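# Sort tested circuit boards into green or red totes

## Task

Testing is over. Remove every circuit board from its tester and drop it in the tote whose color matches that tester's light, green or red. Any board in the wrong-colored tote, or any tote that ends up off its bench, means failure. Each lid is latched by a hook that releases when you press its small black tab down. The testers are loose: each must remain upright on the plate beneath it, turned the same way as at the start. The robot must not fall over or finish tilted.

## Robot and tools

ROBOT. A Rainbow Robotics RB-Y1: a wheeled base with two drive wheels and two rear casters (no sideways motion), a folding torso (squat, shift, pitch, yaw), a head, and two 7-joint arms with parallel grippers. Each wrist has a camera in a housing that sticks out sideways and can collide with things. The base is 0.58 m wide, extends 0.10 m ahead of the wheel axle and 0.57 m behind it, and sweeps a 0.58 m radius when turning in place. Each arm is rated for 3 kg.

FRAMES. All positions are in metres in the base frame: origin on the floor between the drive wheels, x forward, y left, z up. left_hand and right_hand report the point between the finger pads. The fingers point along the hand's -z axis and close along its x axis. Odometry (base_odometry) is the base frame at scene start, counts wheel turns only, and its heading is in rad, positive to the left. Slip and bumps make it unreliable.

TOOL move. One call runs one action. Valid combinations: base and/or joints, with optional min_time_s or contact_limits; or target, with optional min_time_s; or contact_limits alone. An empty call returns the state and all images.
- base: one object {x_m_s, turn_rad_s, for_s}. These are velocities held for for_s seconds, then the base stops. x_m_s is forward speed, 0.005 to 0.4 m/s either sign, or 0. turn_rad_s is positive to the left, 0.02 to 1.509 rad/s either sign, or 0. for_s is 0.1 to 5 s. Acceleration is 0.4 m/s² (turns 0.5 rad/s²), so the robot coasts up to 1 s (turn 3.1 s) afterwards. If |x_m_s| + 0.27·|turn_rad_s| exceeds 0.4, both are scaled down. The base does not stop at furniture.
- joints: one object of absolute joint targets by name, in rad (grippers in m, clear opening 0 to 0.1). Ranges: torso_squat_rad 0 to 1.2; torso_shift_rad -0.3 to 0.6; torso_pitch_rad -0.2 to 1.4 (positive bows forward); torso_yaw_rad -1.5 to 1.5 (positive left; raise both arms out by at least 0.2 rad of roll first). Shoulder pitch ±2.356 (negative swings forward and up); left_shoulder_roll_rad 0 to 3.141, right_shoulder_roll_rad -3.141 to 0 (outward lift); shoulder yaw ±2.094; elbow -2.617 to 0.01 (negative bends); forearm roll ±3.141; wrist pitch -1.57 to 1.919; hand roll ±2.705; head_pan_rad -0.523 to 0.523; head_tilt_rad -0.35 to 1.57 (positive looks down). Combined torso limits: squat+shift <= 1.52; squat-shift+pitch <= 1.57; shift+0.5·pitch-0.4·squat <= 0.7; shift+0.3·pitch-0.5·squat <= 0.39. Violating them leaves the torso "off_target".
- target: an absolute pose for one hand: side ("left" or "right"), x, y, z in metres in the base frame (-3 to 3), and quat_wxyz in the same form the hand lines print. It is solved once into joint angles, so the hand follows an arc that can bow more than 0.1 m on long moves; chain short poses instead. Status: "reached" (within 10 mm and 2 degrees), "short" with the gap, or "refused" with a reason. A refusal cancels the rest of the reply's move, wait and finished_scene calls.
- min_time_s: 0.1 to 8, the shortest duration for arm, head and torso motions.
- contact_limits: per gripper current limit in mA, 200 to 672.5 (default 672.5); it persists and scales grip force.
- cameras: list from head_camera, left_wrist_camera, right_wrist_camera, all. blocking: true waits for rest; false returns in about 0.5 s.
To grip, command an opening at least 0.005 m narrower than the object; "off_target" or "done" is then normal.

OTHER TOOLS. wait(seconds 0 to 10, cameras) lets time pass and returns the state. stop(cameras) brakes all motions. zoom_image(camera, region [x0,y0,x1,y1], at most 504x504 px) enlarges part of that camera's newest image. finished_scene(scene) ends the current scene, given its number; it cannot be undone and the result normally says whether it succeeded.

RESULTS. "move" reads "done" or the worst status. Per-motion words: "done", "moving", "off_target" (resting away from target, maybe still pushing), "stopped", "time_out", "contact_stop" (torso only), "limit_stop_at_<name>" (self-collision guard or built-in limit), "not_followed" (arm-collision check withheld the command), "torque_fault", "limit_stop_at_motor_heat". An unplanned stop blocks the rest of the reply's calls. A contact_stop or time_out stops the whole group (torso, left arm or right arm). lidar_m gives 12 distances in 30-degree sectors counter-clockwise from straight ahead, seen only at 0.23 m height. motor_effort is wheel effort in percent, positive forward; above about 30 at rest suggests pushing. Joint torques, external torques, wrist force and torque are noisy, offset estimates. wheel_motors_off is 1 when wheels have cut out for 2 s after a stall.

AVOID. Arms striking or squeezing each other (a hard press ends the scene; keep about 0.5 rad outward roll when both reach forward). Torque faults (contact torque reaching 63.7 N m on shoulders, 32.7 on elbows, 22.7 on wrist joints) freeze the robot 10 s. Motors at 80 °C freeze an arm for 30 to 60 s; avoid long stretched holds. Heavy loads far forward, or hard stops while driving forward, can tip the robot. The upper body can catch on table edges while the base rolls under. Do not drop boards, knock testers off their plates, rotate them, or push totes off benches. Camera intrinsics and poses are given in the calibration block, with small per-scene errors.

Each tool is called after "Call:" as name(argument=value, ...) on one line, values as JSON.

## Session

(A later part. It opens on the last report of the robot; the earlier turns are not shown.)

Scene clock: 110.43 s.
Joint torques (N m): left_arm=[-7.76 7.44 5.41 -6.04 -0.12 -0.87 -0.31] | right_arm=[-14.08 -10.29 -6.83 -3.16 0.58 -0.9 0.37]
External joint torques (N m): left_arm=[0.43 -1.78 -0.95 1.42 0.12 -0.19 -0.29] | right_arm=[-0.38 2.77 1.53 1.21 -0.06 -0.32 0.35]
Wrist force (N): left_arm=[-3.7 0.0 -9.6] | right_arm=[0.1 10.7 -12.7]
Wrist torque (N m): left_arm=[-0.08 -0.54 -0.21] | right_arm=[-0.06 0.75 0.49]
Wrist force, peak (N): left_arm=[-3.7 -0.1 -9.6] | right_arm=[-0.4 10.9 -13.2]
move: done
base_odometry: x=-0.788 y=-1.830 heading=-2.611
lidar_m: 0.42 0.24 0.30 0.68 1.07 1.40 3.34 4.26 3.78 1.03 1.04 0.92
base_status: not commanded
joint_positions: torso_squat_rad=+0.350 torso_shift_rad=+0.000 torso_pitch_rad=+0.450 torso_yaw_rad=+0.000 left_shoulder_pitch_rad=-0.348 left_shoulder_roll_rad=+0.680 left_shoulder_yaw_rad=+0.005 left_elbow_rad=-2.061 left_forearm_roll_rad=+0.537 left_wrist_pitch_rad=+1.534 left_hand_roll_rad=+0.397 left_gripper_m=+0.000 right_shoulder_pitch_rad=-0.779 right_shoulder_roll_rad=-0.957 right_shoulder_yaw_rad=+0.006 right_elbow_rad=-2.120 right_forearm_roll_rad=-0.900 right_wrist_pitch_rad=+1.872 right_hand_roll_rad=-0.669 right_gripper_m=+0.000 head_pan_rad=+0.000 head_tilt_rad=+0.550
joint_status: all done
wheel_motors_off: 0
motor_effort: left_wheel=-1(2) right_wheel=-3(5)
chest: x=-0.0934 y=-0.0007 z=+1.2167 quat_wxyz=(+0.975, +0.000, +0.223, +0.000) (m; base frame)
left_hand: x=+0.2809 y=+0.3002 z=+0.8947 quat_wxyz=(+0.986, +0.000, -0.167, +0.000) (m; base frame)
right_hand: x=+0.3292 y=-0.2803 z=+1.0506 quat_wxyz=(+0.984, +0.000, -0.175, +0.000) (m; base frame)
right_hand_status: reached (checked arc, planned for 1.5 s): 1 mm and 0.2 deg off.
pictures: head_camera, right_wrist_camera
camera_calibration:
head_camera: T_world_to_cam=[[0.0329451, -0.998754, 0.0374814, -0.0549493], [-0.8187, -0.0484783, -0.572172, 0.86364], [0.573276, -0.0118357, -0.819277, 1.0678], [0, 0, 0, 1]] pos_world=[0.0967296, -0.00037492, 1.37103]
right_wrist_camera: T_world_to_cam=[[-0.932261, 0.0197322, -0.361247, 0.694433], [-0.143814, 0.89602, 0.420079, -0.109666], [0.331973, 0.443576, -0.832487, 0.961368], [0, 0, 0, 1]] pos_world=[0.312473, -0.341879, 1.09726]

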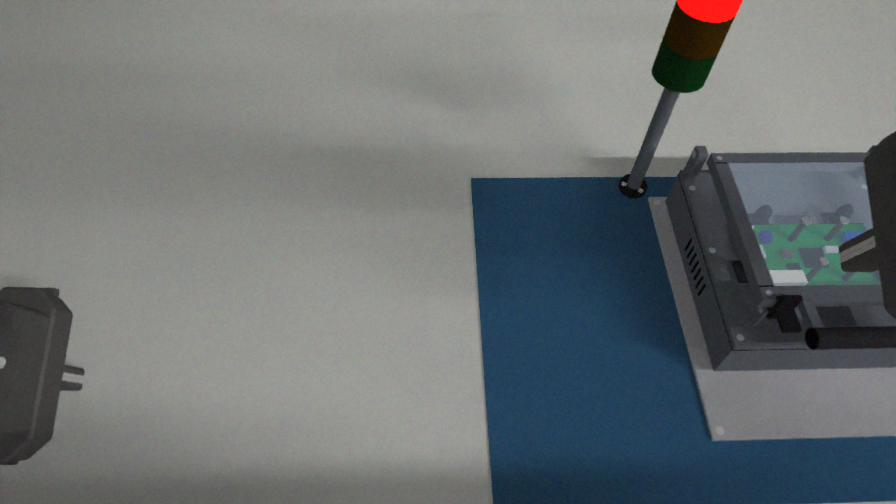

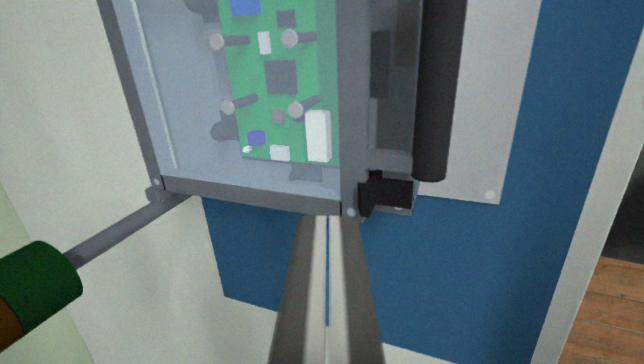

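Call:
move(target={"side":"right","x":0.314,"y":-0.261,"z":0.995,"quat_wxyz":[0.985,0,-0.174,0]}, min_time_s=2, cameras=["right_wrist_camera"])

Call:
move(target={"side":"right","x":0.314,"y":-0.261,"z":0.974,"quat_wxyz":[0.985,0,-0.174,0]}, min_time_s=2, cameras=["right_wrist_camera","head_camera"])

Scene clock: 122.37 s.
Joint torques (N m): left_arm=[-7.88 7.73 5.42 -5.97 -0.13 -0.88 -0.3] | right_arm=[-9.95 -8.63 -6.56 -5.37 0.69 -0.86 -0.31]
External joint torques (N m): left_arm=[0.31 -1.49 -0.93 1.5 0.11 -0.2 -0.28] | right_arm=[2.6 3.08 1.59 0.09 0.01 -0.29 -0.33]
Wrist force (N): left_arm=[-3.7 0.0 -9.0] | right_arm=[0.0 11.1 -13.0]
Wrist torque (N m): left_arm=[-0.09 -0.55 -0.20] | right_arm=[-0.10 0.73 0.51]
Wrist force, peak (N): left_arm=[-4.1 0.0 -9.6] | right_arm=[0.0 11.0 -13.3]
move: done
base_odometry: x=-0.788 y=-1.830 heading=-2.611
lidar_m: 0.42 0.24 0.30 0.70 1.07 1.40 3.33 4.27 3.79 1.03 1.04 0.94
base_status: not commanded
joint_positions: torso_squat_rad=+0.350 torso_shift_rad=+0.000 torso_pitch_rad=+0.450 torso_yaw_rad=+0.000 left_shoulder_pitch_rad=-0.348 left_shoulder_roll_rad=+0.680 left_shoulder_yaw_rad=+0.005 left_elbow_rad=-2.061 left_forearm_roll_rad=+0.537 left_wrist_pitch_rad=+1.534 left_hand_roll_rad=+0.397 left_gripper_m=+0.000 right_shoulder_pitch_rad=-0.665 right_shoulder_roll_rad=-0.890 right_shoulder_yaw_rad=+0.107 right_elbow_rad=-2.161 right_forearm_roll_rad=-0.760 right_wrist_pitch_rad=+1.767 right_hand_roll_rad=-0.697 right_gripper_m=+0.000 head_pan_rad=+0.000 head_tilt_rad=+0.550
joint_status: all done
wheel_motors_off: 0
motor_effort: left_wheel=-1(2) right_wheel=-5(6)
chest: x=-0.0934 y=-0.0007 z=+1.2167 quat_wxyz=(+0.975, +0.000, +0.223, +0.000) (m; base frame)
left_hand: x=+0.2809 y=+0.3002 z=+0.8947 quat_wxyz=(+0.986, +0.000, -0.167, +0.000) (m; base frame)
right_hand: x=+0.3138 y=-0.2613 z=+0.9956 quat_wxyz=(+0.985, +0.000, -0.174, +0.000) (m; base frame)
right_hand_status: reached (checked arc, planned for 2.0 s): 1 mm and 0.1 deg off.
pictures: right_wrist_camera
camera_calibration:
right_wrist_camera: T_world_to_cam=[[-0.933188, 0.0194737, -0.358859, 0.657652], [-0.142875, 0.896129, 0.420165, -0.10616], [0.329767, 0.443365, -0.833475, 0.913933], [0, 0, 0, 1]] pos_world=[0.297161, -0.32288, 1.04235]

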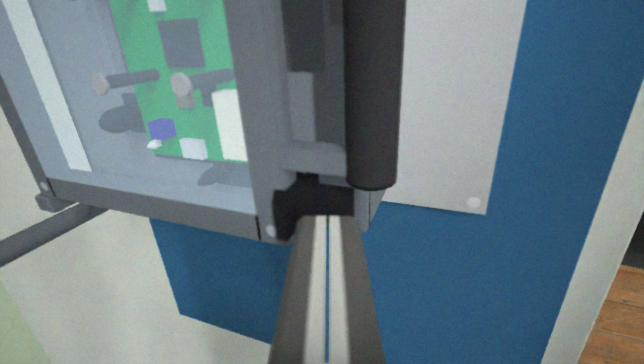

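Scene clock: 124.70 s.
Joint torques (N m): left_arm=[-7.88 7.59 5.47 -5.99 -0.08 -0.9 -0.33] | right_arm=[-3.61 -4.99 -1.08 1.33 0.77 -1.78 0.42]
External joint torques (N m): left_arm=[0.34 -1.63 -0.89 1.47 0.16 -0.22 -0.31] | right_arm=[8.71 6.54 7.06 7.21 0.09 -1.2 0.4]
Wrist force (N): left_arm=[-3.9 0.1 -9.4] | right_arm=[-1.7 8.8 23.9]
Wrist torque (N m): left_arm=[-0.08 -0.56 -0.21] | right_arm=[-0.13 1.06 0.51]
Wrist force, peak (N): left_arm=[-4.2 -0.1 -9.4] | right_arm=[-1.7 8.6 24.3]
move: done
base_odometry: x=-0.788 y=-1.830 heading=-2.611
lidar_m: 0.42 0.24 0.30 0.69 1.07 1.41 3.34 4.26 3.79 1.03 1.04 0.93
base_status: not commanded
joint_positions: torso_squat_rad=+0.350 torso_shift_rad=-0.001 torso_pitch_rad=+0.449 torso_yaw_rad=+0.000 left_shoulder_pitch_rad=-0.348 left_shoulder_roll_rad=+0.680 left_shoulder_yaw_rad=+0.005 left_elbow_rad=-2.061 left_forearm_roll_rad=+0.537 left_wrist_pitch_rad=+1.534 left_hand_roll_rad=+0.397 left_gripper_m=+0.000 right_shoulder_pitch_rad=-0.632 right_shoulder_roll_rad=-0.872 right_shoulder_yaw_rad=+0.135 right_elbow_rad=-2.133 right_forearm_roll_rad=-0.712 right_wrist_pitch_rad=+1.707 right_hand_roll_rad=-0.681 right_gripper_m=+0.000 head_pan_rad=+0.000 head_tilt_rad=+0.550
joint_status: all done
wheel_motors_off: 0
motor_effort: left_wheel=+0(3) right_wheel=-4(5)
chest: x=-0.0941 y=-0.0006 z=+1.2168 quat_wxyz=(+0.975, +0.000, +0.222, +0.000) (m; base frame)
left_hand: x=+0.2807 y=+0.3002 z=+0.8952 quat_wxyz=(+0.986, +0.000, -0.168, +0.000) (m; base frame)
right_hand: x=+0.3145 y=-0.2612 z=+0.9764 quat_wxyz=(+0.984, +0.000, -0.177, +0.000) (m; base frame)
right_hand_status: reached (checked arc, planned for 2.0 s): 2 mm and 0.3 deg off.
pictures: head_camera, right_wrist_camera
camera_calibration:
head_camera: T_world_to_cam=[[0.0327295, -0.99875, 0.0377684, -0.0552084], [-0.818009, -0.0484809, -0.573159, 0.864426], [0.574274, -0.0121357, -0.818574, 1.06759], [0, 0, 0, 1]] pos_world=[0.0958291, -0.000275407, 1.37144]
right_wrist_camera: T_world_to_cam=[[-0.931339, 0.0197321, -0.363618, 0.655581], [-0.144695, 0.896268, 0.419246, -0.0965002], [0.334171, 0.443074, -0.831874, 0.894514], [0, 0, 0, 1]] pos_world=[0.297684, -0.322782, 1.02296]

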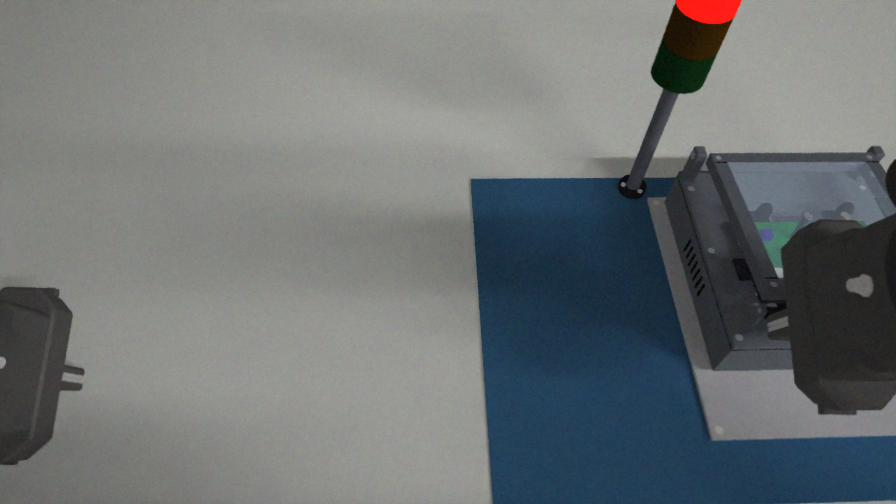

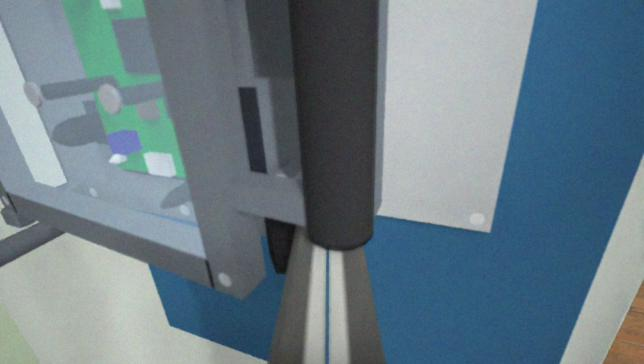

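Call:
move(target={"side":"right","x":0.314,"y":-0.258,"z":1.0,"quat_wxyz":[0.985,0,-0.174,0]}, min_time_s=2)

Call:
move(target={"side":"right","x":0.295,"y":-0.275,"z":1.07,"quat_wxyz":[0.985,0,-0.174,0]}, min_time_s=1.5)

Call:
move(target={"side":"right","x":0.3,"y":-0.328,"z":1.05,"quat_wxyz":[0.985,0,-0.174,0]}, min_time_s=1.5)

Call:
move(joints={"right_gripper_m":0.034}, cameras=["right_wrist_camera","head_camera"])

Scene clock: 135.33 s.
Joint torques (N m): left_arm=[-7.88 7.38 5.63 -6.05 -0.14 -0.88 -0.25] | right_arm=[-13.19 -12.19 -8.85 -5.28 0.06 -0.34 -0.36]
External joint torques (N m): left_arm=[0.32 -1.84 -0.73 1.41 0.09 -0.19 -0.23] | right_arm=[-0.44 -0.58 -0.74 0.13 -0.61 0.22 -0.38]
Wrist force (N): left_arm=[-3.9 -0.1 -9.2] | right_arm=[-0.1 10.8 -13.0]
Wrist torque (N m): left_arm=[-0.05 -0.53 -0.20] | right_arm=[-0.07 0.72 0.51]
Wrist force, peak (N): left_arm=[-4.0 0.0 -9.5] | right_arm=[-1.7 8.8 24.4]
move: done
base_odometry: x=-0.788 y=-1.830 heading=-2.611
lidar_m: 0.42 0.24 0.31 0.68 1.07 1.41 3.34 4.26 3.79 1.03 1.04 0.93
base_status: not commanded
joint_positions: torso_squat_rad=+0.350 torso_shift_rad=+0.000 torso_pitch_rad=+0.450 torso_yaw_rad=+0.000 left_shoulder_pitch_rad=-0.348 left_shoulder_roll_rad=+0.680 left_shoulder_yaw_rad=+0.005 left_elbow_rad=-2.061 left_forearm_roll_rad=+0.537 left_wrist_pitch_rad=+1.534 left_hand_roll_rad=+0.397 left_gripper_m=+0.000 right_shoulder_pitch_rad=-0.683 right_shoulder_roll_rad=-0.885 right_shoulder_yaw_rad=+0.111 right_elbow_rad=-2.162 right_forearm_roll_rad=-0.764 right_wrist_pitch_rad=+1.784 right_hand_roll_rad=-0.706 right_gripper_m=+0.000 head_pan_rad=+0.000 head_tilt_rad=+0.550
joint_status: all done
wheel_motors_off: 0
motor_effort: left_wheel=+1(3) right_wheel=-4(4)
chest: x=-0.0936 y=-0.0006 z=+1.2167 quat_wxyz=(+0.975, +0.000, +0.223, +0.000) (m; base frame)
left_hand: x=+0.2808 y=+0.3002 z=+0.8948 quat_wxyz=(+0.986, +0.000, -0.168, +0.000) (m; base frame)
right_hand: x=+0.3143 y=-0.2579 z=+0.9993 quat_wxyz=(+0.985, +0.000, -0.173, +0.000) (m; base frame)
right_hand_status: reached (checked arc, planned for 2.0 s): 1 mm and 0.1 deg off.
pictures: none

Scene clock: 137.17 s.
Joint torques (N m): left_arm=[-7.78 7.63 5.4 -5.95 -0.06 -0.9 -0.2] | right_arm=[-12.78 -13.55 -8.73 -3.38 -0.03 -0.34 -0.37]
External joint torques (N m): left_arm=[0.42 -1.59 -0.96 1.51 0.17 -0.22 -0.18] | right_arm=[-0.58 -0.58 -0.46 -0.12 -0.71 0.17 -0.39]
Wrist force (N): left_arm=[-3.6 -0.1 -9.1] | right_arm=[0.4 11.0 -12.8]
Wrist torque (N m): left_arm=[-0.08 -0.54 -0.20] | right_arm=[-0.11 0.78 0.50]
Wrist force, peak (N): left_arm=[-4.0 0.0 -9.4] | right_arm=[0.1 10.7 -13.5]
move: done
base_odometry: x=-0.788 y=-1.830 heading=-2.611
lidar_m: 0.42 0.23 0.30 0.69 1.06 1.41 3.34 4.27 3.80 1.04 1.03 0.93
base_status: not commanded
joint_positions: torso_squat_rad=+0.350 torso_shift_rad=+0.000 torso_pitch_rad=+0.450 torso_yaw_rad=+0.000 left_shoulder_pitch_rad=-0.348 left_shoulder_roll_rad=+0.680 left_shoulder_yaw_rad=+0.005 left_elbow_rad=-2.061 left_forearm_roll_rad=+0.537 left_wrist_pitch_rad=+1.534 left_hand_roll_rad=+0.397 left_gripper_m=+0.000 right_shoulder_pitch_rad=-0.735 right_shoulder_roll_rad=-1.030 right_shoulder_yaw_rad=-0.037 right_elbow_rad=-2.275 right_forearm_roll_rad=-1.011 right_wrist_pitch_rad=+1.919 right_hand_roll_rad=-0.792 right_gripper_m=+0.000 head_pan_rad=+0.000 head_tilt_rad=+0.550
joint_status: all done
wheel_motors_off: 0
motor_effort: left_wheel=+1(1) right_wheel=-2(4)
chest: x=-0.0936 y=-0.0006 z=+1.2167 quat_wxyz=(+0.975, +0.000, +0.223, +0.000) (m; base frame)
left_hand: x=+0.2808 y=+0.3002 z=+0.8948 quat_wxyz=(+0.986, +0.000, -0.168, +0.000) (m; base frame)
right_hand: x=+0.2950 y=-0.2750 z=+1.0699 quat_wxyz=(+0.985, +0.000, -0.174, +0.000) (m; base frame)
right_hand_status: reached (checked arc, planned for 1.5 s): 0 mm and 0.0 deg off.
pictures: none

Scene clock: 139.00 s.
Joint torques (N m): left_arm=[-7.96 7.57 5.49 -6.07 -0.08 -0.8 -0.31] | right_arm=[-8.33 -15.34 -9.46 -2.45 0.06 -0.84 0.23]
External joint torques (N m): left_arm=[0.24 -1.66 -0.86 1.39 0.15 -0.12 -0.29] | right_arm=[2.28 -0.44 -0.54 1.27 -0.57 -0.23 0.21]
Wrist force (N): left_arm=[-3.7 -0.1 -9.1] | right_arm=[0.1 10.8 -12.8]
Wrist torque (N m): left_arm=[-0.08 -0.54 -0.21] | right_arm=[-0.08 0.77 0.50]
Wrist force, peak (N): left_arm=[-4.0 0.2 -9.3] | right_arm=[0.0 11.2 -13.2]
move: done
base_odometry: x=-0.788 y=-1.830 heading=-2.611
lidar_m: 0.43 0.24 0.30 0.69 1.07 1.41 3.33 4.26 3.80 1.04 1.04 0.93
base_status: not commanded
joint_positions: torso_squat_rad=+0.350 torso_shift_rad=+0.000 torso_pitch_rad=+0.450 torso_yaw_rad=+0.000 left_shoulder_pitch_rad=-0.348 left_shoulder_roll_rad=+0.680 left_shoulder_yaw_rad=+0.005 left_elbow_rad=-2.061 left_forearm_roll_rad=+0.537 left_wrist_pitch_rad=+1.534 left_hand_roll_rad=+0.397 left_gripper_m=+0.000 right_shoulder_pitch_rad=-0.546 right_shoulder_roll_rad=-1.077 right_shoulder_yaw_rad=-0.173 right_elbow_rad=-2.187 right_forearm_roll_rad=-1.015 right_wrist_pitch_rad=+1.777 right_hand_roll_rad=-0.607 right_gripper_m=+0.000 head_pan_rad=+0.000 head_tilt_rad=+0.550
joint_status: all done
wheel_motors_off: 0
motor_effort: left_wheel=+0(1) right_wheel=-2(4)
chest: x=-0.0936 y=-0.0006 z=+1.2167 quat_wxyz=(+0.975, +0.000, +0.223, +0.000) (m; base frame)
left_hand: x=+0.2809 y=+0.3002 z=+0.8948 quat_wxyz=(+0.986, +0.000, -0.168, +0.000) (m; base frame)
right_hand: x=+0.2999 y=-0.3281 z=+1.0504 quat_wxyz=(+0.985, -0.001, -0.174, -0.001) (m; base frame)
right_hand_status: reached (checked arc, planned for 1.5 s): 0 mm and 0.2 deg off.
pictures: none

Scene clock: 139.87 s.
Joint torques (N m): left_arm=[-7.7 7.7 5.49 -6 0 -0.86 -0.3] | right_arm=[-8.24 -15.43 -9.78 -2.47 0.06 -0.89 0.29]
External joint torques (N m): left_arm=[0.5 -1.53 -0.87 1.47 0.24 -0.18 -0.29] | right_arm=[2.36 -0.53 -0.85 1.25 -0.57 -0.28 0.27]
Wrist force (N): left_arm=[-3.9 0.1 -9.2] | right_arm=[-0.1 10.6 -12.5]
Wrist torque (N m): left_arm=[-0.09 -0.57 -0.22] | right_arm=[-0.05 0.73 0.50]
Wrist force, peak (N): left_arm=[-4.0 -0.2 -9.4] | right_arm=[-0.2 11.0 -13.1]
move: done
base_odometry: x=-0.788 y=-1.830 heading=-2.611
lidar_m: 0.43 0.24 0.30 0.69 1.07 1.41 3.34 4.27 3.80 1.04 1.03 0.93
base_status: not commanded
joint_positions: torso_squat_rad=+0.350 torso_shift_rad=+0.000 torso_pitch_rad=+0.450 torso_yaw_rad=+0.000 left_shoulder_pitch_rad=-0.348 left_shoulder_roll_rad=+0.680 left_shoulder_yaw_rad=+0.005 left_elbow_rad=-2.061 left_forearm_roll_rad=+0.537 left_wrist_pitch_rad=+1.534 left_hand_roll_rad=+0.397 left_gripper_m=+0.000 right_shoulder_pitch_rad=-0.546 right_shoulder_roll_rad=-1.077 right_shoulder_yaw_rad=-0.173 right_elbow_rad=-2.187 right_forearm_roll_rad=-1.015 right_wrist_pitch_rad=+1.777 right_hand_roll_rad=-0.607 right_gripper_m=+0.034 head_pan_rad=+0.000 head_tilt_rad=+0.550
joint_status: all done
wheel_motors_off: 0
motor_effort: left_wheel=+0(2) right_wheel=-2(4)
chest: x=-0.0936 y=-0.0006 z=+1.2167 quat_wxyz=(+0.975, +0.000, +0.223, +0.000) (m; base frame)
left_hand: x=+0.2809 y=+0.3002 z=+0.8948 quat_wxyz=(+0.986, +0.000, -0.168, +0.000) (m; base frame)
right_hand: x=+0.2999 y=-0.3281 z=+1.0504 quat_wxyz=(+0.985, -0.001, -0.174, -0.001) (m; base frame)
pictures: head_camera, right_wrist_camera
camera_calibration:
head_camera: T_world_to_cam=[[0.0329052, -0.998747, 0.0377092, -0.0551519], [-0.818575, -0.0485788, -0.572342, 0.863678], [0.573457, -0.0120348, -0.819147, 1.06786], [0, 0, 0, 1]] pos_world=[0.0964295, -0.000274883, 1.37113]
right_wrist_camera: T_world_to_cam=[[-0.932977, 0.0213207, -0.359304, 0.666704], [-0.140798, 0.897082, 0.418831, -0.0701544], [0.331255, 0.441349, -0.833955, 0.993119], [0, 0, 0, 1]] pos_world=[0.283166, -0.389592, 1.09715]

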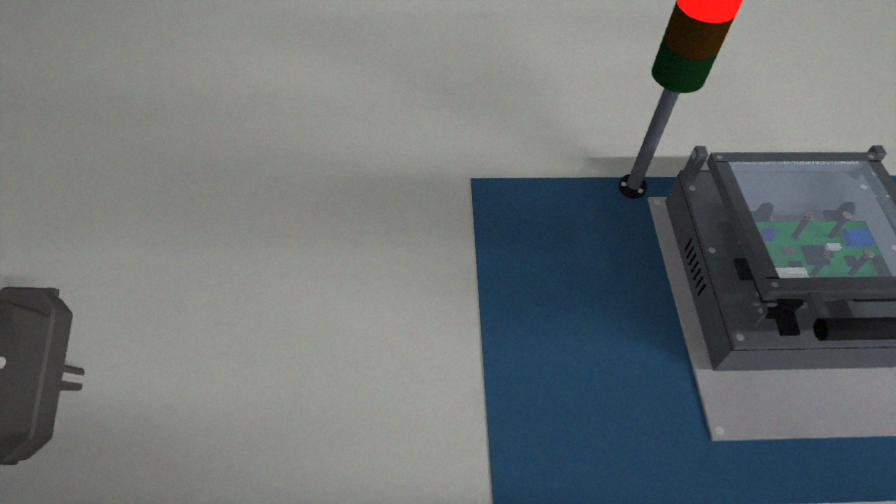

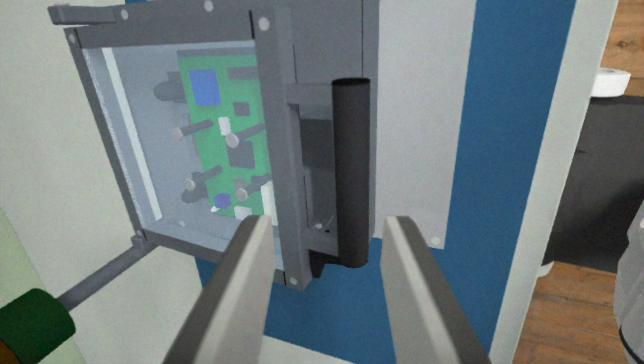

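Call:
move(target={"side":"right","x":0.309,"y":-0.328,"z":1.005,"quat_wxyz":[0.985,0,-0.174,0]}, cameras=["right_wrist_camera","head_camera"])

Scene clock: 165.63 s.
Joint torques (N m): left_arm=[-7.98 7.67 5.63 -6.28 -0.02 -0.77 -0.25] | right_arm=[-9.73 -13.32 -8.55 -4.11 0.23 -0.5 0.04]
External joint torques (N m): left_arm=[0.22 -1.55 -0.73 1.18 0.22 -0.09 -0.23] | right_arm=[0.9 1.2 0.46 0.72 -0.38 0.14 0.02]
Wrist force (N): left_arm=[-3.6 -0.2 -9.2] | right_arm=[0.0 10.9 -12.8]
Wrist torque (N m): left_arm=[-0.06 -0.53 -0.21] | right_arm=[-0.08 0.74 0.49]
Wrist force, peak (N): left_arm=[-4.0 0.2 -9.4] | right_arm=[-0.6 10.9 -14.1]
move: done
base_odometry: x=-0.788 y=-1.830 heading=-2.610
lidar_m: 0.42 0.24 0.30 0.69 1.07 1.41 3.35 4.26 3.80 1.04 1.04 0.93
base_status: not commanded
joint_positions: torso_squat_rad=+0.350 torso_shift_rad=+0.000 torso_pitch_rad=+0.450 torso_yaw_rad=+0.000 left_shoulder_pitch_rad=-0.348 left_shoulder_roll_rad=+0.679 left_shoulder_yaw_rad=+0.005 left_elbow_rad=-2.061 left_forearm_roll_rad=+0.537 left_wrist_pitch_rad=+1.534 left_hand_roll_rad=+0.397 left_gripper_m=+0.000 right_shoulder_pitch_rad=-0.506 right_shoulder_roll_rad=-1.015 right_shoulder_yaw_rad=-0.090 right_elbow_rad=-2.119 right_forearm_roll_rad=-0.900 right_wrist_pitch_rad=+1.666 right_hand_roll_rad=-0.553 right_gripper_m=+0.034 head_pan_rad=+0.000 head_tilt_rad=+0.550
joint_status: all done
wheel_motors_off: 0
motor_effort: left_wheel=+1(2) right_wheel=-4(5)
chest: x=-0.0935 y=-0.0007 z=+1.2167 quat_wxyz=(+0.975, +0.000, +0.223, +0.000) (m; base frame)
left_hand: x=+0.2809 y=+0.3002 z=+0.8947 quat_wxyz=(+0.986, +0.000, -0.168, +0.000) (m; base frame)
right_hand: x=+0.3088 y=-0.3281 z=+1.0052 quat_wxyz=(+0.985, +0.000, -0.174, +0.000) (m; base frame)
right_hand_status: reached (checked arc, planned for 0.3 s): 0 mm and 0.0 deg off.
pictures: head_camera, right_wrist_camera
camera_calibration:
head_camera: T_world_to_cam=[[0.0328819, -0.998753, 0.0375674, -0.0550581], [-0.818623, -0.0484775, -0.572282, 0.863701], [0.573389, -0.0119358, -0.819196, 1.06773], [0, 0, 0, 1]] pos_world=[0.0966296, -0.000375089, 1.37103]
right_wrist_camera: T_world_to_cam=[[-0.93321, 0.0199293, -0.358777, 0.657794], [-0.142497, 0.896069, 0.420422, -0.0514091], [0.329868, 0.443467, -0.833381, 0.953028], [0, 0, 0, 1]] pos_world=[0.292161, -0.389679, 1.05185]

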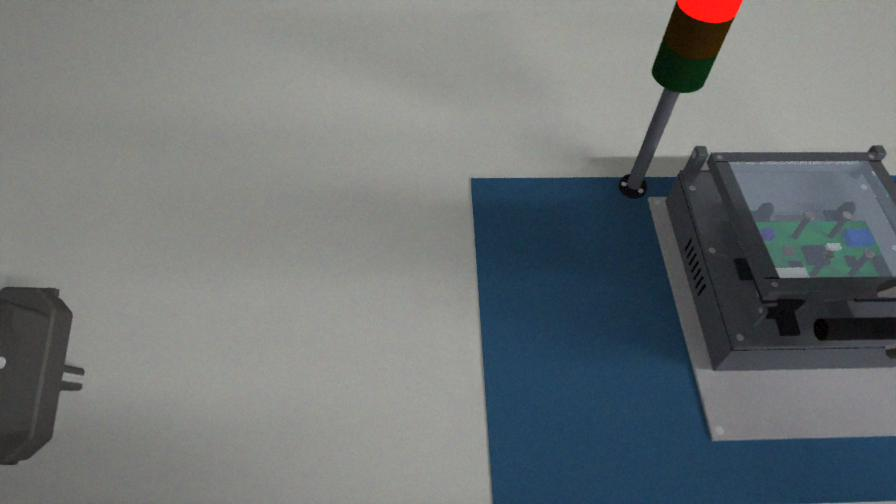

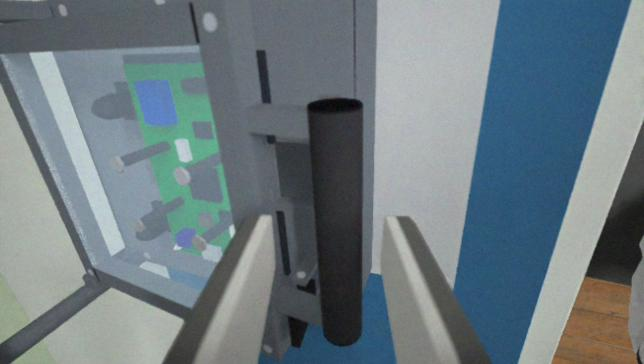

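Call:
move(target={"side":"right","x":0.309,"y":-0.328,"z":0.972,"quat_wxyz":[0.985,0,-0.174,0]}, cameras=["right_wrist_camera"])

Call:
move(contact_limits={"right_gripper_m":300})

Call:
move(joints={"right_gripper_m":0.012}, cameras=["right_wrist_camera"])

Scene clock: 176.67 s.
Joint torques (N m): left_arm=[-8.09 7.94 5.41 -6.41 -0.02 -0.77 -0.3] | right_arm=[-9.42 -12.71 -8.33 -4.77 0.18 -0.41 0.14]
External joint torques (N m): left_arm=[0.11 -1.29 -0.95 1.06 0.21 -0.09 -0.28] | right_arm=[0.9 1.42 0.59 0.73 -0.42 0.23 0.12]
Wrist force (N): left_arm=[-4.0 -0.2 -9.0] | right_arm=[-0.1 10.8 -12.9]
Wrist torque (N m): left_arm=[-0.06 -0.56 -0.20] | right_arm=[-0.07 0.71 0.50]
Wrist force, peak (N): left_arm=[-3.9 0.1 -9.6] | right_arm=[-1.0 10.8 -14.2]
move: done
base_odometry: x=-0.788 y=-1.830 heading=-2.610
lidar_m: 0.42 0.24 0.30 0.69 1.08 1.41 3.34 4.27 3.78 1.03 1.04 0.93
base_status: not commanded
joint_positions: torso_squat_rad=+0.350 torso_shift_rad=+0.000 torso_pitch_rad=+0.450 torso_yaw_rad=+0.000 left_shoulder_pitch_rad=-0.348 left_shoulder_roll_rad=+0.679 left_shoulder_yaw_rad=+0.005 left_elbow_rad=-2.061 left_forearm_roll_rad=+0.537 left_wrist_pitch_rad=+1.534 left_hand_roll_rad=+0.397 left_gripper_m=+0.000 right_shoulder_pitch_rad=-0.465 right_shoulder_roll_rad=-0.971 right_shoulder_yaw_rad=-0.041 right_elbow_rad=-2.078 right_forearm_roll_rad=-0.826 right_wrist_pitch_rad=+1.584 right_hand_roll_rad=-0.523 right_gripper_m=+0.034 head_pan_rad=+0.000 head_tilt_rad=+0.550
joint_status: all done
wheel_motors_off: 0
motor_effort: left_wheel=+3(3) right_wheel=-3(4)
chest: x=-0.0935 y=-0.0007 z=+1.2167 quat_wxyz=(+0.975, +0.000, +0.223, +0.000) (m; base frame)
left_hand: x=+0.2809 y=+0.3002 z=+0.8947 quat_wxyz=(+0.986, +0.000, -0.167, +0.000) (m; base frame)
right_hand: x=+0.3090 y=-0.3281 z=+0.9722 quat_wxyz=(+0.985, +0.000, -0.174, +0.000) (m; base frame)
right_hand_status: reached (checked arc, planned for 0.3 s): 0 mm and 0.0 deg off.
pictures: right_wrist_camera
camera_calibration:
right_wrist_camera: T_world_to_cam=[[-0.933242, 0.020129, -0.358683, 0.646132], [-0.142289, 0.896065, 0.420501, -0.03765], [0.329868, 0.443466, -0.833382, 0.92546], [0, 0, 0, 1]] pos_world=[0.292361, -0.38968, 1.01885]

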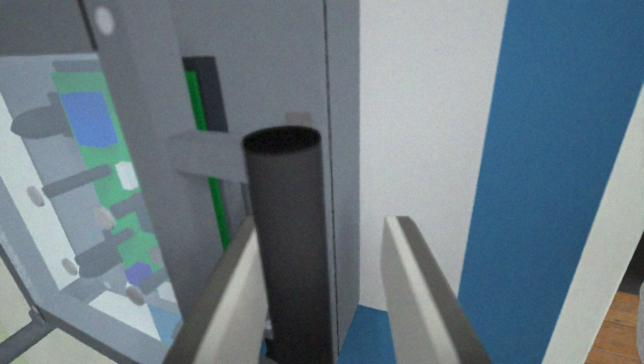

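Scene clock: 176.97 s.
Joint torques (N m): left_arm=[-7.93 7.8 5.66 -6.39 -0.03 -0.93 -0.29] | right_arm=[-9.74 -12.9 -8.36 -4.62 0.23 -0.49 0.2]
External joint torques (N m): left_arm=[0.26 -1.43 -0.7 1.07 0.21 -0.25 -0.27] | right_arm=[0.58 1.22 0.56 0.88 -0.37 0.16 0.18]
Wrist force (N): left_arm=[-3.8 0.0 -9.1] | right_arm=[0.1 10.8 -12.5]
Wrist torque (N m): left_arm=[-0.09 -0.55 -0.20] | right_arm=[-0.08 0.74 0.52]
Wrist force, peak (N): left_arm=[-4.2 0.1 -9.3] | right_arm=[0.0 11.1 -12.8]
base_odometry: x=-0.788 y=-1.830 heading=-2.610
lidar_m: 0.42 0.24 0.30 0.69 1.07 1.40 3.33 4.27 3.80 1.04 1.04 0.93
base_status: not commanded
joint_positions: torso_squat_rad=+0.350 torso_shift_rad=+0.000 torso_pitch_rad=+0.450 torso_yaw_rad=+0.000 left_shoulder_pitch_rad=-0.348 left_shoulder_roll_rad=+0.679 left_shoulder_yaw_rad=+0.005 left_elbow_rad=-2.061 left_forearm_roll_rad=+0.537 left_wrist_pitch_rad=+1.534 left_hand_roll_rad=+0.397 left_gripper_m=+0.000 right_shoulder_pitch_rad=-0.465 right_shoulder_roll_rad=-0.971 right_shoulder_yaw_rad=-0.041 right_elbow_rad=-2.078 right_forearm_roll_rad=-0.826 right_wrist_pitch_rad=+1.584 right_hand_roll_rad=-0.523 right_gripper_m=+0.034 head_pan_rad=+0.000 head_tilt_rad=+0.550
joint_status: not commanded
wheel_motors_off: 0
motor_effort: left_wheel=+1(3) right_wheel=-3(4)
contact_limits: right_gripper_m 300 mA
chest: x=-0.0935 y=-0.0007 z=+1.2167 quat_wxyz=(+0.975, +0.000, +0.223, +0.000) (m; base frame)
left_hand: x=+0.2809 y=+0.3002 z=+0.8947 quat_wxyz=(+0.986, +0.000, -0.167, +0.000) (m; base frame)
right_hand: x=+0.3090 y=-0.3281 z=+0.9722 quat_wxyz=(+0.985, +0.000, -0.174, +0.000) (m; base frame)
pictures: none

Scene clock: 177.73 s.
Joint torques (N m): left_arm=[-7.82 7.79 5.62 -6.39 -0.03 -0.84 -0.28] | right_arm=[-4.35 -12.35 -6.21 -4.72 -0.78 2.08 0.1]
External joint torques (N m): left_arm=[0.37 -1.43 -0.74 1.07 0.21 -0.16 -0.27] | right_arm=[5.99 1.78 2.71 0.78 -1.36 2.72 0.08]
Wrist force (N): left_arm=[-3.7 -0.1 -9.1] | right_arm=[11.8 13.5 -17.9]
Wrist torque (N m): left_arm=[-0.07 -0.53 -0.21] | right_arm=[-0.04 0.73 0.77]
Wrist force, peak (N): left_arm=[-3.7 0.0 -9.4] | right_arm=[20.3 11.4 -20.9]
move: done
base_odometry: x=-0.788 y=-1.830 heading=-2.610
lidar_m: 0.42 0.23 0.30 0.68 1.07 1.41 3.34 4.26 3.80 1.04 1.04 0.92
base_status: not commanded
joint_positions: torso_squat_rad=+0.350 torso_shift_rad=+0.000 torso_pitch_rad=+0.450 torso_yaw_rad=+0.000 left_shoulder_pitch_rad=-0.348 left_shoulder_roll_rad=+0.679 left_shoulder_yaw_rad=+0.005 left_elbow_rad=-2.061 left_forearm_roll_rad=+0.537 left_wrist_pitch_rad=+1.534 left_hand_roll_rad=+0.397 left_gripper_m=+0.000 right_shoulder_pitch_rad=-0.467 right_shoulder_roll_rad=-0.971 right_shoulder_yaw_rad=-0.041 right_elbow_rad=-2.078 right_forearm_roll_rad=-0.825 right_wrist_pitch_rad=+1.584 right_hand_roll_rad=-0.523 right_gripper_m=+0.015 head_pan_rad=+0.000 head_tilt_rad=+0.550
joint_status: all done
wheel_motors_off: 0
motor_effort: left_wheel=+2(3) right_wheel=-6(8)
contact_limits: right_gripper_m 300 mA
chest: x=-0.0932 y=-0.0007 z=+1.2167 quat_wxyz=(+0.975, +0.000, +0.223, +0.000) (m; base frame)
left_hand: x=+0.2810 y=+0.3003 z=+0.8945 quat_wxyz=(+0.986, +0.000, -0.167, +0.000) (m; base frame)
right_hand: x=+0.3099 y=-0.3279 z=+0.9727 quat_wxyz=(+0.985, +0.000, -0.175, +0.000) (m; base frame)
pictures: right_wrist_camera
camera_calibration:
right_wrist_camera: T_world_to_cam=[[-0.932473, 0.020013, -0.360684, 0.648798], [-0.143394, 0.895924, 0.420427, -0.0375407], [0.33156, 0.443756, -0.832555, 0.924216], [0, 0, 0, 1]] pos_world=[0.29317, -0.389478, 1.01926]

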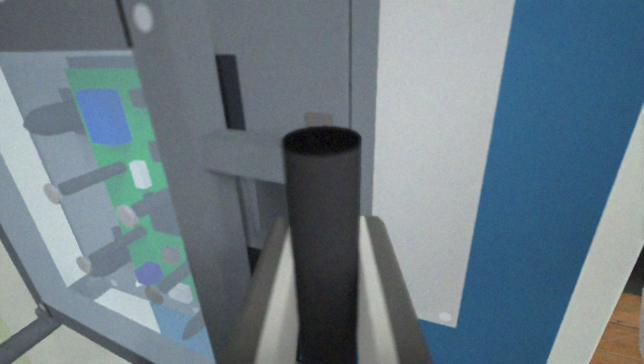

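Call:
move(target={"side":"right","x":0.319,"y":-0.328,"z":1.03,"quat_wxyz":[0.985,0,-0.174,0]}, min_time_s=1.5, cameras=["right_wrist_camera"])

Call:
move(target={"side":"right","x":0.350,"y":-0.328,"z":1.082,"quat_wxyz":[0.985,0,-0.174,0]}, min_time_s=1.5)

Call:
move(target={"side":"right","x":0.395,"y":-0.328,"z":1.12,"quat_wxyz":[0.985,0,-0.174,0]}, min_time_s=1.5)

Call:
move(target={"side":"right","x":0.442,"y":-0.328,"z":1.14,"quat_wxyz":[0.97,0,-0.24,0]}, min_time_s=1.5)

Call:
move(target={"side":"right","x":0.475,"y":-0.328,"z":1.14,"quat_wxyz":[0.92,0,-0.391,0]}, min_time_s=1.5, cameras=["right_wrist_camera","head_camera"])

Scene clock: 187.50 s.
Joint torques (N m): left_arm=[-7.82 7.79 5.61 -6.41 0 -0.82 -0.27] | right_arm=[-11.9 -17.59 -11.38 -5.28 0.13 1.38 -0.64]
External joint torques (N m): left_arm=[0.37 -1.43 -0.75 1.05 0.24 -0.14 -0.25] | right_arm=[-0.38 -2.69 -2.33 -0.88 -0.47 2.01 -0.66]
Wrist force (N): left_arm=[-3.6 -0.2 -9.1] | right_arm=[7.9 13.8 -26.3]
Wrist torque (N m): left_arm=[-0.06 -0.51 -0.21] | right_arm=[0.06 0.80 0.80]
Wrist force, peak (N): left_arm=[-3.9 -0.2 -9.5] | right_arm=[7.6 14.0 -28.2]
move: done
base_odometry: x=-0.788 y=-1.830 heading=-2.610
lidar_m: 0.42 0.24 0.31 0.70 1.07 1.41 3.34 4.26 3.79 1.03 1.04 0.92
base_status: not commanded
joint_positions: torso_squat_rad=+0.350 torso_shift_rad=+0.000 torso_pitch_rad=+0.450 torso_yaw_rad=+0.000 left_shoulder_pitch_rad=-0.348 left_shoulder_roll_rad=+0.679 left_shoulder_yaw_rad=+0.005 left_elbow_rad=-2.061 left_forearm_roll_rad=+0.537 left_wrist_pitch_rad=+1.534 left_hand_roll_rad=+0.397 left_gripper_m=+0.000 right_shoulder_pitch_rad=-0.584 right_shoulder_roll_rad=-1.040 right_shoulder_yaw_rad=-0.102 right_elbow_rad=-2.096 right_forearm_roll_rad=-0.950 right_wrist_pitch_rad=+1.725 right_hand_roll_rad=-0.560 right_gripper_m=+0.015 head_pan_rad=+0.000 head_tilt_rad=+0.550
joint_status: all done
wheel_motors_off: 0
motor_effort: left_wheel=+2(4) right_wheel=-3(8)
contact_limits: right_gripper_m 300 mA
chest: x=-0.0932 y=-0.0007 z=+1.2167 quat_wxyz=(+0.975, +0.000, +0.223, +0.000) (m; base frame)
left_hand: x=+0.2810 y=+0.3003 z=+0.8945 quat_wxyz=(+0.986, +0.000, -0.167, +0.000) (m; base frame)
right_hand: x=+0.3189 y=-0.3277 z=+1.0296 quat_wxyz=(+0.985, +0.000, -0.174, +0.000) (m; base frame)
right_hand_status: reached (checked arc, planned for 1.5 s): 1 mm and 0.1 deg off.
pictures: right_wrist_camera
camera_calibration:
right_wrist_camera: T_world_to_cam=[[-0.93322, 0.0199132, -0.358754, 0.675997], [-0.142904, 0.895526, 0.421441, -0.0616319], [0.329666, 0.444564, -0.832876, 0.969725], [0, 0, 0, 1]] pos_world=[0.30236, -0.389373, 1.07615]

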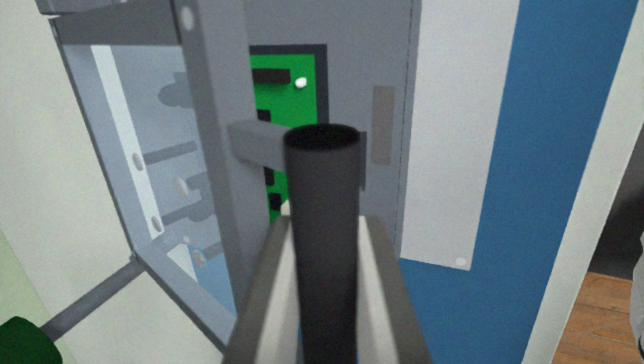

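Scene clock: 189.33 s.
Joint torques (N m): left_arm=[-7.97 7.9 5.71 -6.43 0 -0.89 -0.29] | right_arm=[-15.34 -16.74 -8.55 -0.42 2.88 -2.47 -0.01]
External joint torques (N m): left_arm=[0.24 -1.32 -0.65 1.04 0.23 -0.21 -0.27] | right_arm=[-1.35 -1.23 0.54 3.29 2.3 -1.83 -0.03]
Wrist force (N): left_arm=[-3.8 -0.2 -9.2] | right_arm=[-12.0 16.9 -3.9]
Wrist torque (N m): left_arm=[-0.07 -0.55 -0.21] | right_arm=[0.14 1.04 0.84]
Wrist force, peak (N): left_arm=[-4.1 0.1 -9.4] | right_arm=[7.9 14.1 -28.0]
move: done
base_odometry: x=-0.788 y=-1.830 heading=-2.610
lidar_m: 0.42 0.24 0.30 0.69 1.07 1.41 3.34 4.26 3.79 1.03 1.05 0.93
base_status: not commanded
joint_positions: torso_squat_rad=+0.350 torso_shift_rad=+0.000 torso_pitch_rad=+0.450 torso_yaw_rad=+0.000 left_shoulder_pitch_rad=-0.348 left_shoulder_roll_rad=+0.679 left_shoulder_yaw_rad=+0.005 left_elbow_rad=-2.061 left_forearm_roll_rad=+0.537 left_wrist_pitch_rad=+1.534 left_hand_roll_rad=+0.397 left_gripper_m=+0.000 right_shoulder_pitch_rad=-0.809 right_shoulder_roll_rad=-1.090 right_shoulder_yaw_rad=-0.072 right_elbow_rad=-1.972 right_forearm_roll_rad=-1.031 right_wrist_pitch_rad=+1.825 right_hand_roll_rad=-0.551 right_gripper_m=+0.015 head_pan_rad=+0.000 head_tilt_rad=+0.550
joint_status: all done
wheel_motors_off: 0
motor_effort: left_wheel=+2(3) right_wheel=-2(5)
contact_limits: right_gripper_m 300 mA
chest: x=-0.0937 y=-0.0007 z=+1.2167 quat_wxyz=(+0.975, +0.000, +0.223, +0.000) (m; base frame)
left_hand: x=+0.2808 y=+0.3002 z=+0.8948 quat_wxyz=(+0.986, +0.000, -0.168, +0.000) (m; base frame)
right_hand: x=+0.3491 y=-0.3279 z=+1.0825 quat_wxyz=(+0.985, +0.000, -0.175, +0.000) (m; base frame)
right_hand_status: reached (checked arc, planned for 1.5 s): 1 mm and 0.1 deg off.
pictures: none

Scene clock: 191.17 s.
Joint torques (N m): left_arm=[-7.86 7.84 5.6 -6.43 0.01 -0.78 -0.3] | right_arm=[-14.48 -16.32 -7.18 0.29 3.11 -0.87 0.08]
External joint torques (N m): left_arm=[0.35 -1.38 -0.75 1.03 0.24 -0.1 -0.28] | right_arm=[2.56 -1.01 1.69 4.15 2.57 -0.2 0.06]
Wrist force (N): left_arm=[-3.9 0.1 -9.0] | right_arm=[-5.8 20.5 -1.9]
Wrist torque (N m): left_arm=[-0.10 -0.55 -0.20] | right_arm=[0.12 0.90 0.74]
Wrist force, peak (N): left_arm=[-3.8 -0.2 -9.5] | right_arm=[-14.2 21.3 4.8]
move: done
base_odometry: x=-0.788 y=-1.830 heading=-2.610
lidar_m: 0.42 0.24 0.29 0.69 1.07 1.40 3.34 4.27 3.79 1.03 1.04 0.93
base_status: not commanded
joint_positions: torso_squat_rad=+0.350 torso_shift_rad=+0.000 torso_pitch_rad=+0.449 torso_yaw_rad=+0.000 left_shoulder_pitch_rad=-0.348 left_shoulder_roll_rad=+0.679 left_shoulder_yaw_rad=+0.005 left_elbow_rad=-2.061 left_forearm_roll_rad=+0.537 left_wrist_pitch_rad=+1.534 left_hand_roll_rad=+0.397 left_gripper_m=+0.000 right_shoulder_pitch_rad=-1.071 right_shoulder_roll_rad=-1.091 right_shoulder_yaw_rad=+0.035 right_elbow_rad=-1.739 right_forearm_roll_rad=-1.028 right_wrist_pitch_rad=+1.858 right_hand_roll_rad=-0.478 right_gripper_m=+0.015 head_pan_rad=+0.000 head_tilt_rad=+0.550
joint_status: all done
wheel_motors_off: 0
motor_effort: left_wheel=+3(4) right_wheel=-1(3)
contact_limits: right_gripper_m 300 mA
chest: x=-0.0938 y=-0.0005 z=+1.2168 quat_wxyz=(+0.975, +0.000, +0.223, +0.000) (m; base frame)
left_hand: x=+0.2807 y=+0.3003 z=+0.8949 quat_wxyz=(+0.986, +0.000, -0.168, +0.000) (m; base frame)
right_hand: x=+0.3943 y=-0.3273 z=+1.1209 quat_wxyz=(+0.984, +0.000, -0.177, +0.001) (m; base frame)
right_hand_status: reached (checked arc, planned for 1.5 s): 1 mm and 0.4 deg off.
pictures: none

Scene clock: 193.00 s.
Joint torques (N m): left_arm=[-8.02 7.6 5.41 -6.53 0 -0.78 -0.27] | right_arm=[-17.67 -15.15 -8.12 -1.11 2.91 -1.4 0.2]
External joint torques (N m): left_arm=[0.19 -1.62 -0.94 0.94 0.24 -0.1 -0.25] | right_arm=[0.85 -0.06 0.56 3.31 2.31 -0.48 0.17]
Wrist force (N): left_arm=[-4.1 -0.2 -9.2] | right_arm=[-4.8 19.0 -9.2]
Wrist torque (N m): left_arm=[-0.04 -0.59 -0.19] | right_arm=[0.09 0.87 0.68]
Wrist force, peak (N): left_arm=[-4.0 0.2 -9.4] | right_arm=[-8.0 21.5 1.9]
move: done
base_odometry: x=-0.788 y=-1.830 heading=-2.610
lidar_m: 0.43 0.24 0.30 0.70 1.08 1.41 3.34 4.27 3.79 1.04 1.04 0.93
base_status: not commanded
joint_positions: torso_squat_rad=+0.350 torso_shift_rad=+0.000 torso_pitch_rad=+0.450 torso_yaw_rad=+0.000 left_shoulder_pitch_rad=-0.348 left_shoulder_roll_rad=+0.679 left_shoulder_yaw_rad=+0.005 left_elbow_rad=-2.061 left_forearm_roll_rad=+0.537 left_wrist_pitch_rad=+1.534 left_hand_roll_rad=+0.397 left_gripper_m=+0.000 right_shoulder_pitch_rad=-1.162 right_shoulder_roll_rad=-1.061 right_shoulder_yaw_rad=+0.070 right_elbow_rad=-1.627 right_forearm_roll_rad=-0.934 right_wrist_pitch_rad=+1.741 right_hand_roll_rad=-0.413 right_gripper_m=+0.015 head_pan_rad=+0.000 head_tilt_rad=+0.550
joint_status: all done
wheel_motors_off: 0
motor_effort: left_wheel=+3(4) right_wheel=-2(3)
contact_limits: right_gripper_m 300 mA
chest: x=-0.0937 y=-0.0005 z=+1.2167 quat_wxyz=(+0.975, +0.000, +0.223, +0.000) (m; base frame)
left_hand: x=+0.2807 y=+0.3004 z=+0.8948 quat_wxyz=(+0.986, +0.000, -0.168, +0.000) (m; base frame)
right_hand: x=+0.4415 y=-0.3275 z=+1.1401 quat_wxyz=(+0.971, +0.000, -0.241, +0.000) (m; base frame)
right_hand_status: reached (checked arc, planned for 1.5 s): 1 mm and 0.1 deg off.
pictures: none

Scene clock: 194.83 s.
Joint torques (N m): left_arm=[-8.01 7.83 5.73 -6.48 -0.06 -0.78 -0.23] | right_arm=[-12.46 -14.88 -10.58 -2.05 2.72 -1.09 -0.11]
External joint torques (N m): left_arm=[0.19 -1.39 -0.63 0.98 0.17 -0.1 -0.21] | right_arm=[4.65 0.69 -1.27 2.92 1.87 0.29 -0.16]
Wrist force (N): left_arm=[-4.0 0.0 -9.1] | right_arm=[-3.9 18.8 -6.1]
Wrist torque (N m): left_arm=[-0.08 -0.55 -0.21] | right_arm=[-0.06 0.83 0.43]
Wrist force, peak (N): left_arm=[-3.9 -0.3 -9.4] | right_arm=[9.5 24.9 19.0]
move: done
base_odometry: x=-0.788 y=-1.830 heading=-2.610
lidar_m: 0.42 0.24 0.30 0.69 1.07 1.41 3.33 4.27 3.80 1.03 1.04 0.93
base_status: not commanded
joint_positions: torso_squat_rad=+0.350 torso_shift_rad=+0.000 torso_pitch_rad=+0.449 torso_yaw_rad=+0.000 left_shoulder_pitch_rad=-0.348 left_shoulder_roll_rad=+0.679 left_shoulder_yaw_rad=+0.005 left_elbow_rad=-2.061 left_forearm_roll_rad=+0.537 left_wrist_pitch_rad=+1.534 left_hand_roll_rad=+0.397 left_gripper_m=+0.000 right_shoulder_pitch_rad=-0.962 right_shoulder_roll_rad=-1.029 right_shoulder_yaw_rad=+0.001 right_elbow_rad=-1.780 right_forearm_roll_rad=-0.758 right_wrist_pitch_rad=+1.412 right_hand_roll_rad=-0.448 right_gripper_m=+0.015 head_pan_rad=+0.000 head_tilt_rad=+0.550
joint_status: all done
wheel_motors_off: 0
motor_effort: left_wheel=+4(5) right_wheel=-1(3)
contact_limits: right_gripper_m 300 mA
chest: x=-0.0938 y=-0.0005 z=+1.2167 quat_wxyz=(+0.975, +0.000, +0.223, +0.000) (m; base frame)
left_hand: x=+0.2807 y=+0.3004 z=+0.8948 quat_wxyz=(+0.986, +0.000, -0.168, +0.000) (m; base frame)
right_hand: x=+0.4750 y=-0.3274 z=+1.1406 quat_wxyz=(+0.920, +0.000, -0.392, +0.001) (m; base frame)
right_hand_status: reached (checked arc, planned for 1.5 s): 1 mm and 0.1 deg off.
pictures: head_camera, right_wrist_camera
camera_calibration:
head_camera: T_world_to_cam=[[0.0330014, -0.998736, 0.0379134, -0.055238], [-0.818411, -0.048778, -0.57256, 0.863863], [0.573685, -0.0121335, -0.818986, 1.06781], [0, 0, 0, 1]] pos_world=[0.0962291, -0.0000743204, 1.37123]
right_wrist_camera: T_world_to_cam=[[-0.680947, 0.019438, -0.732075, 1.16726], [-0.313868, 0.895436, 0.315723, 0.115334], [0.661663, 0.444766, -0.603643, 0.591566], [0, 0, 0, 1]] pos_world=[0.439627, -0.389072, 1.17521]

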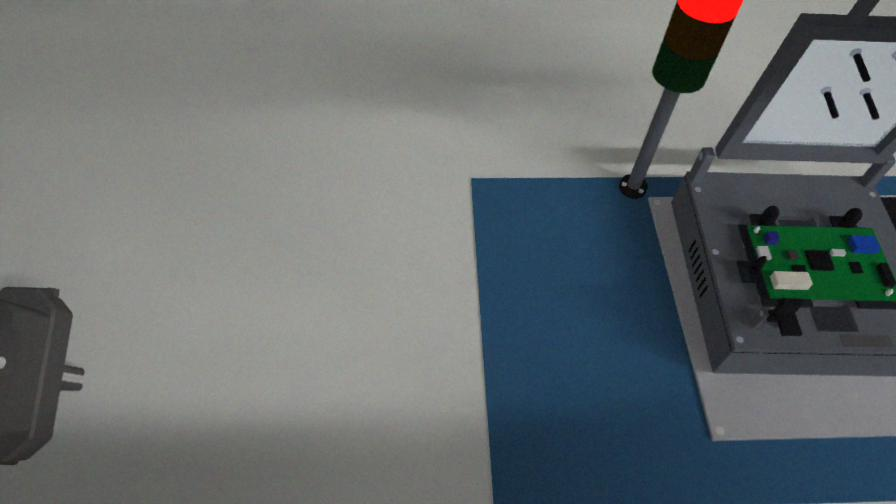

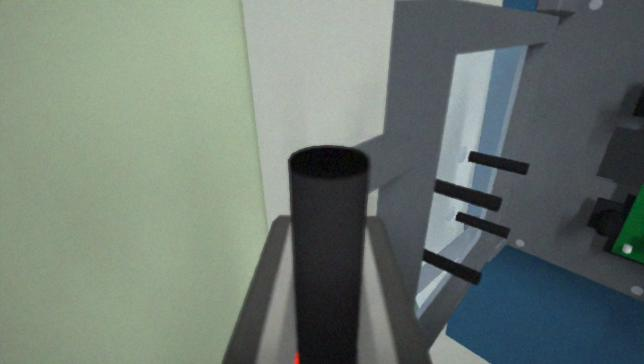

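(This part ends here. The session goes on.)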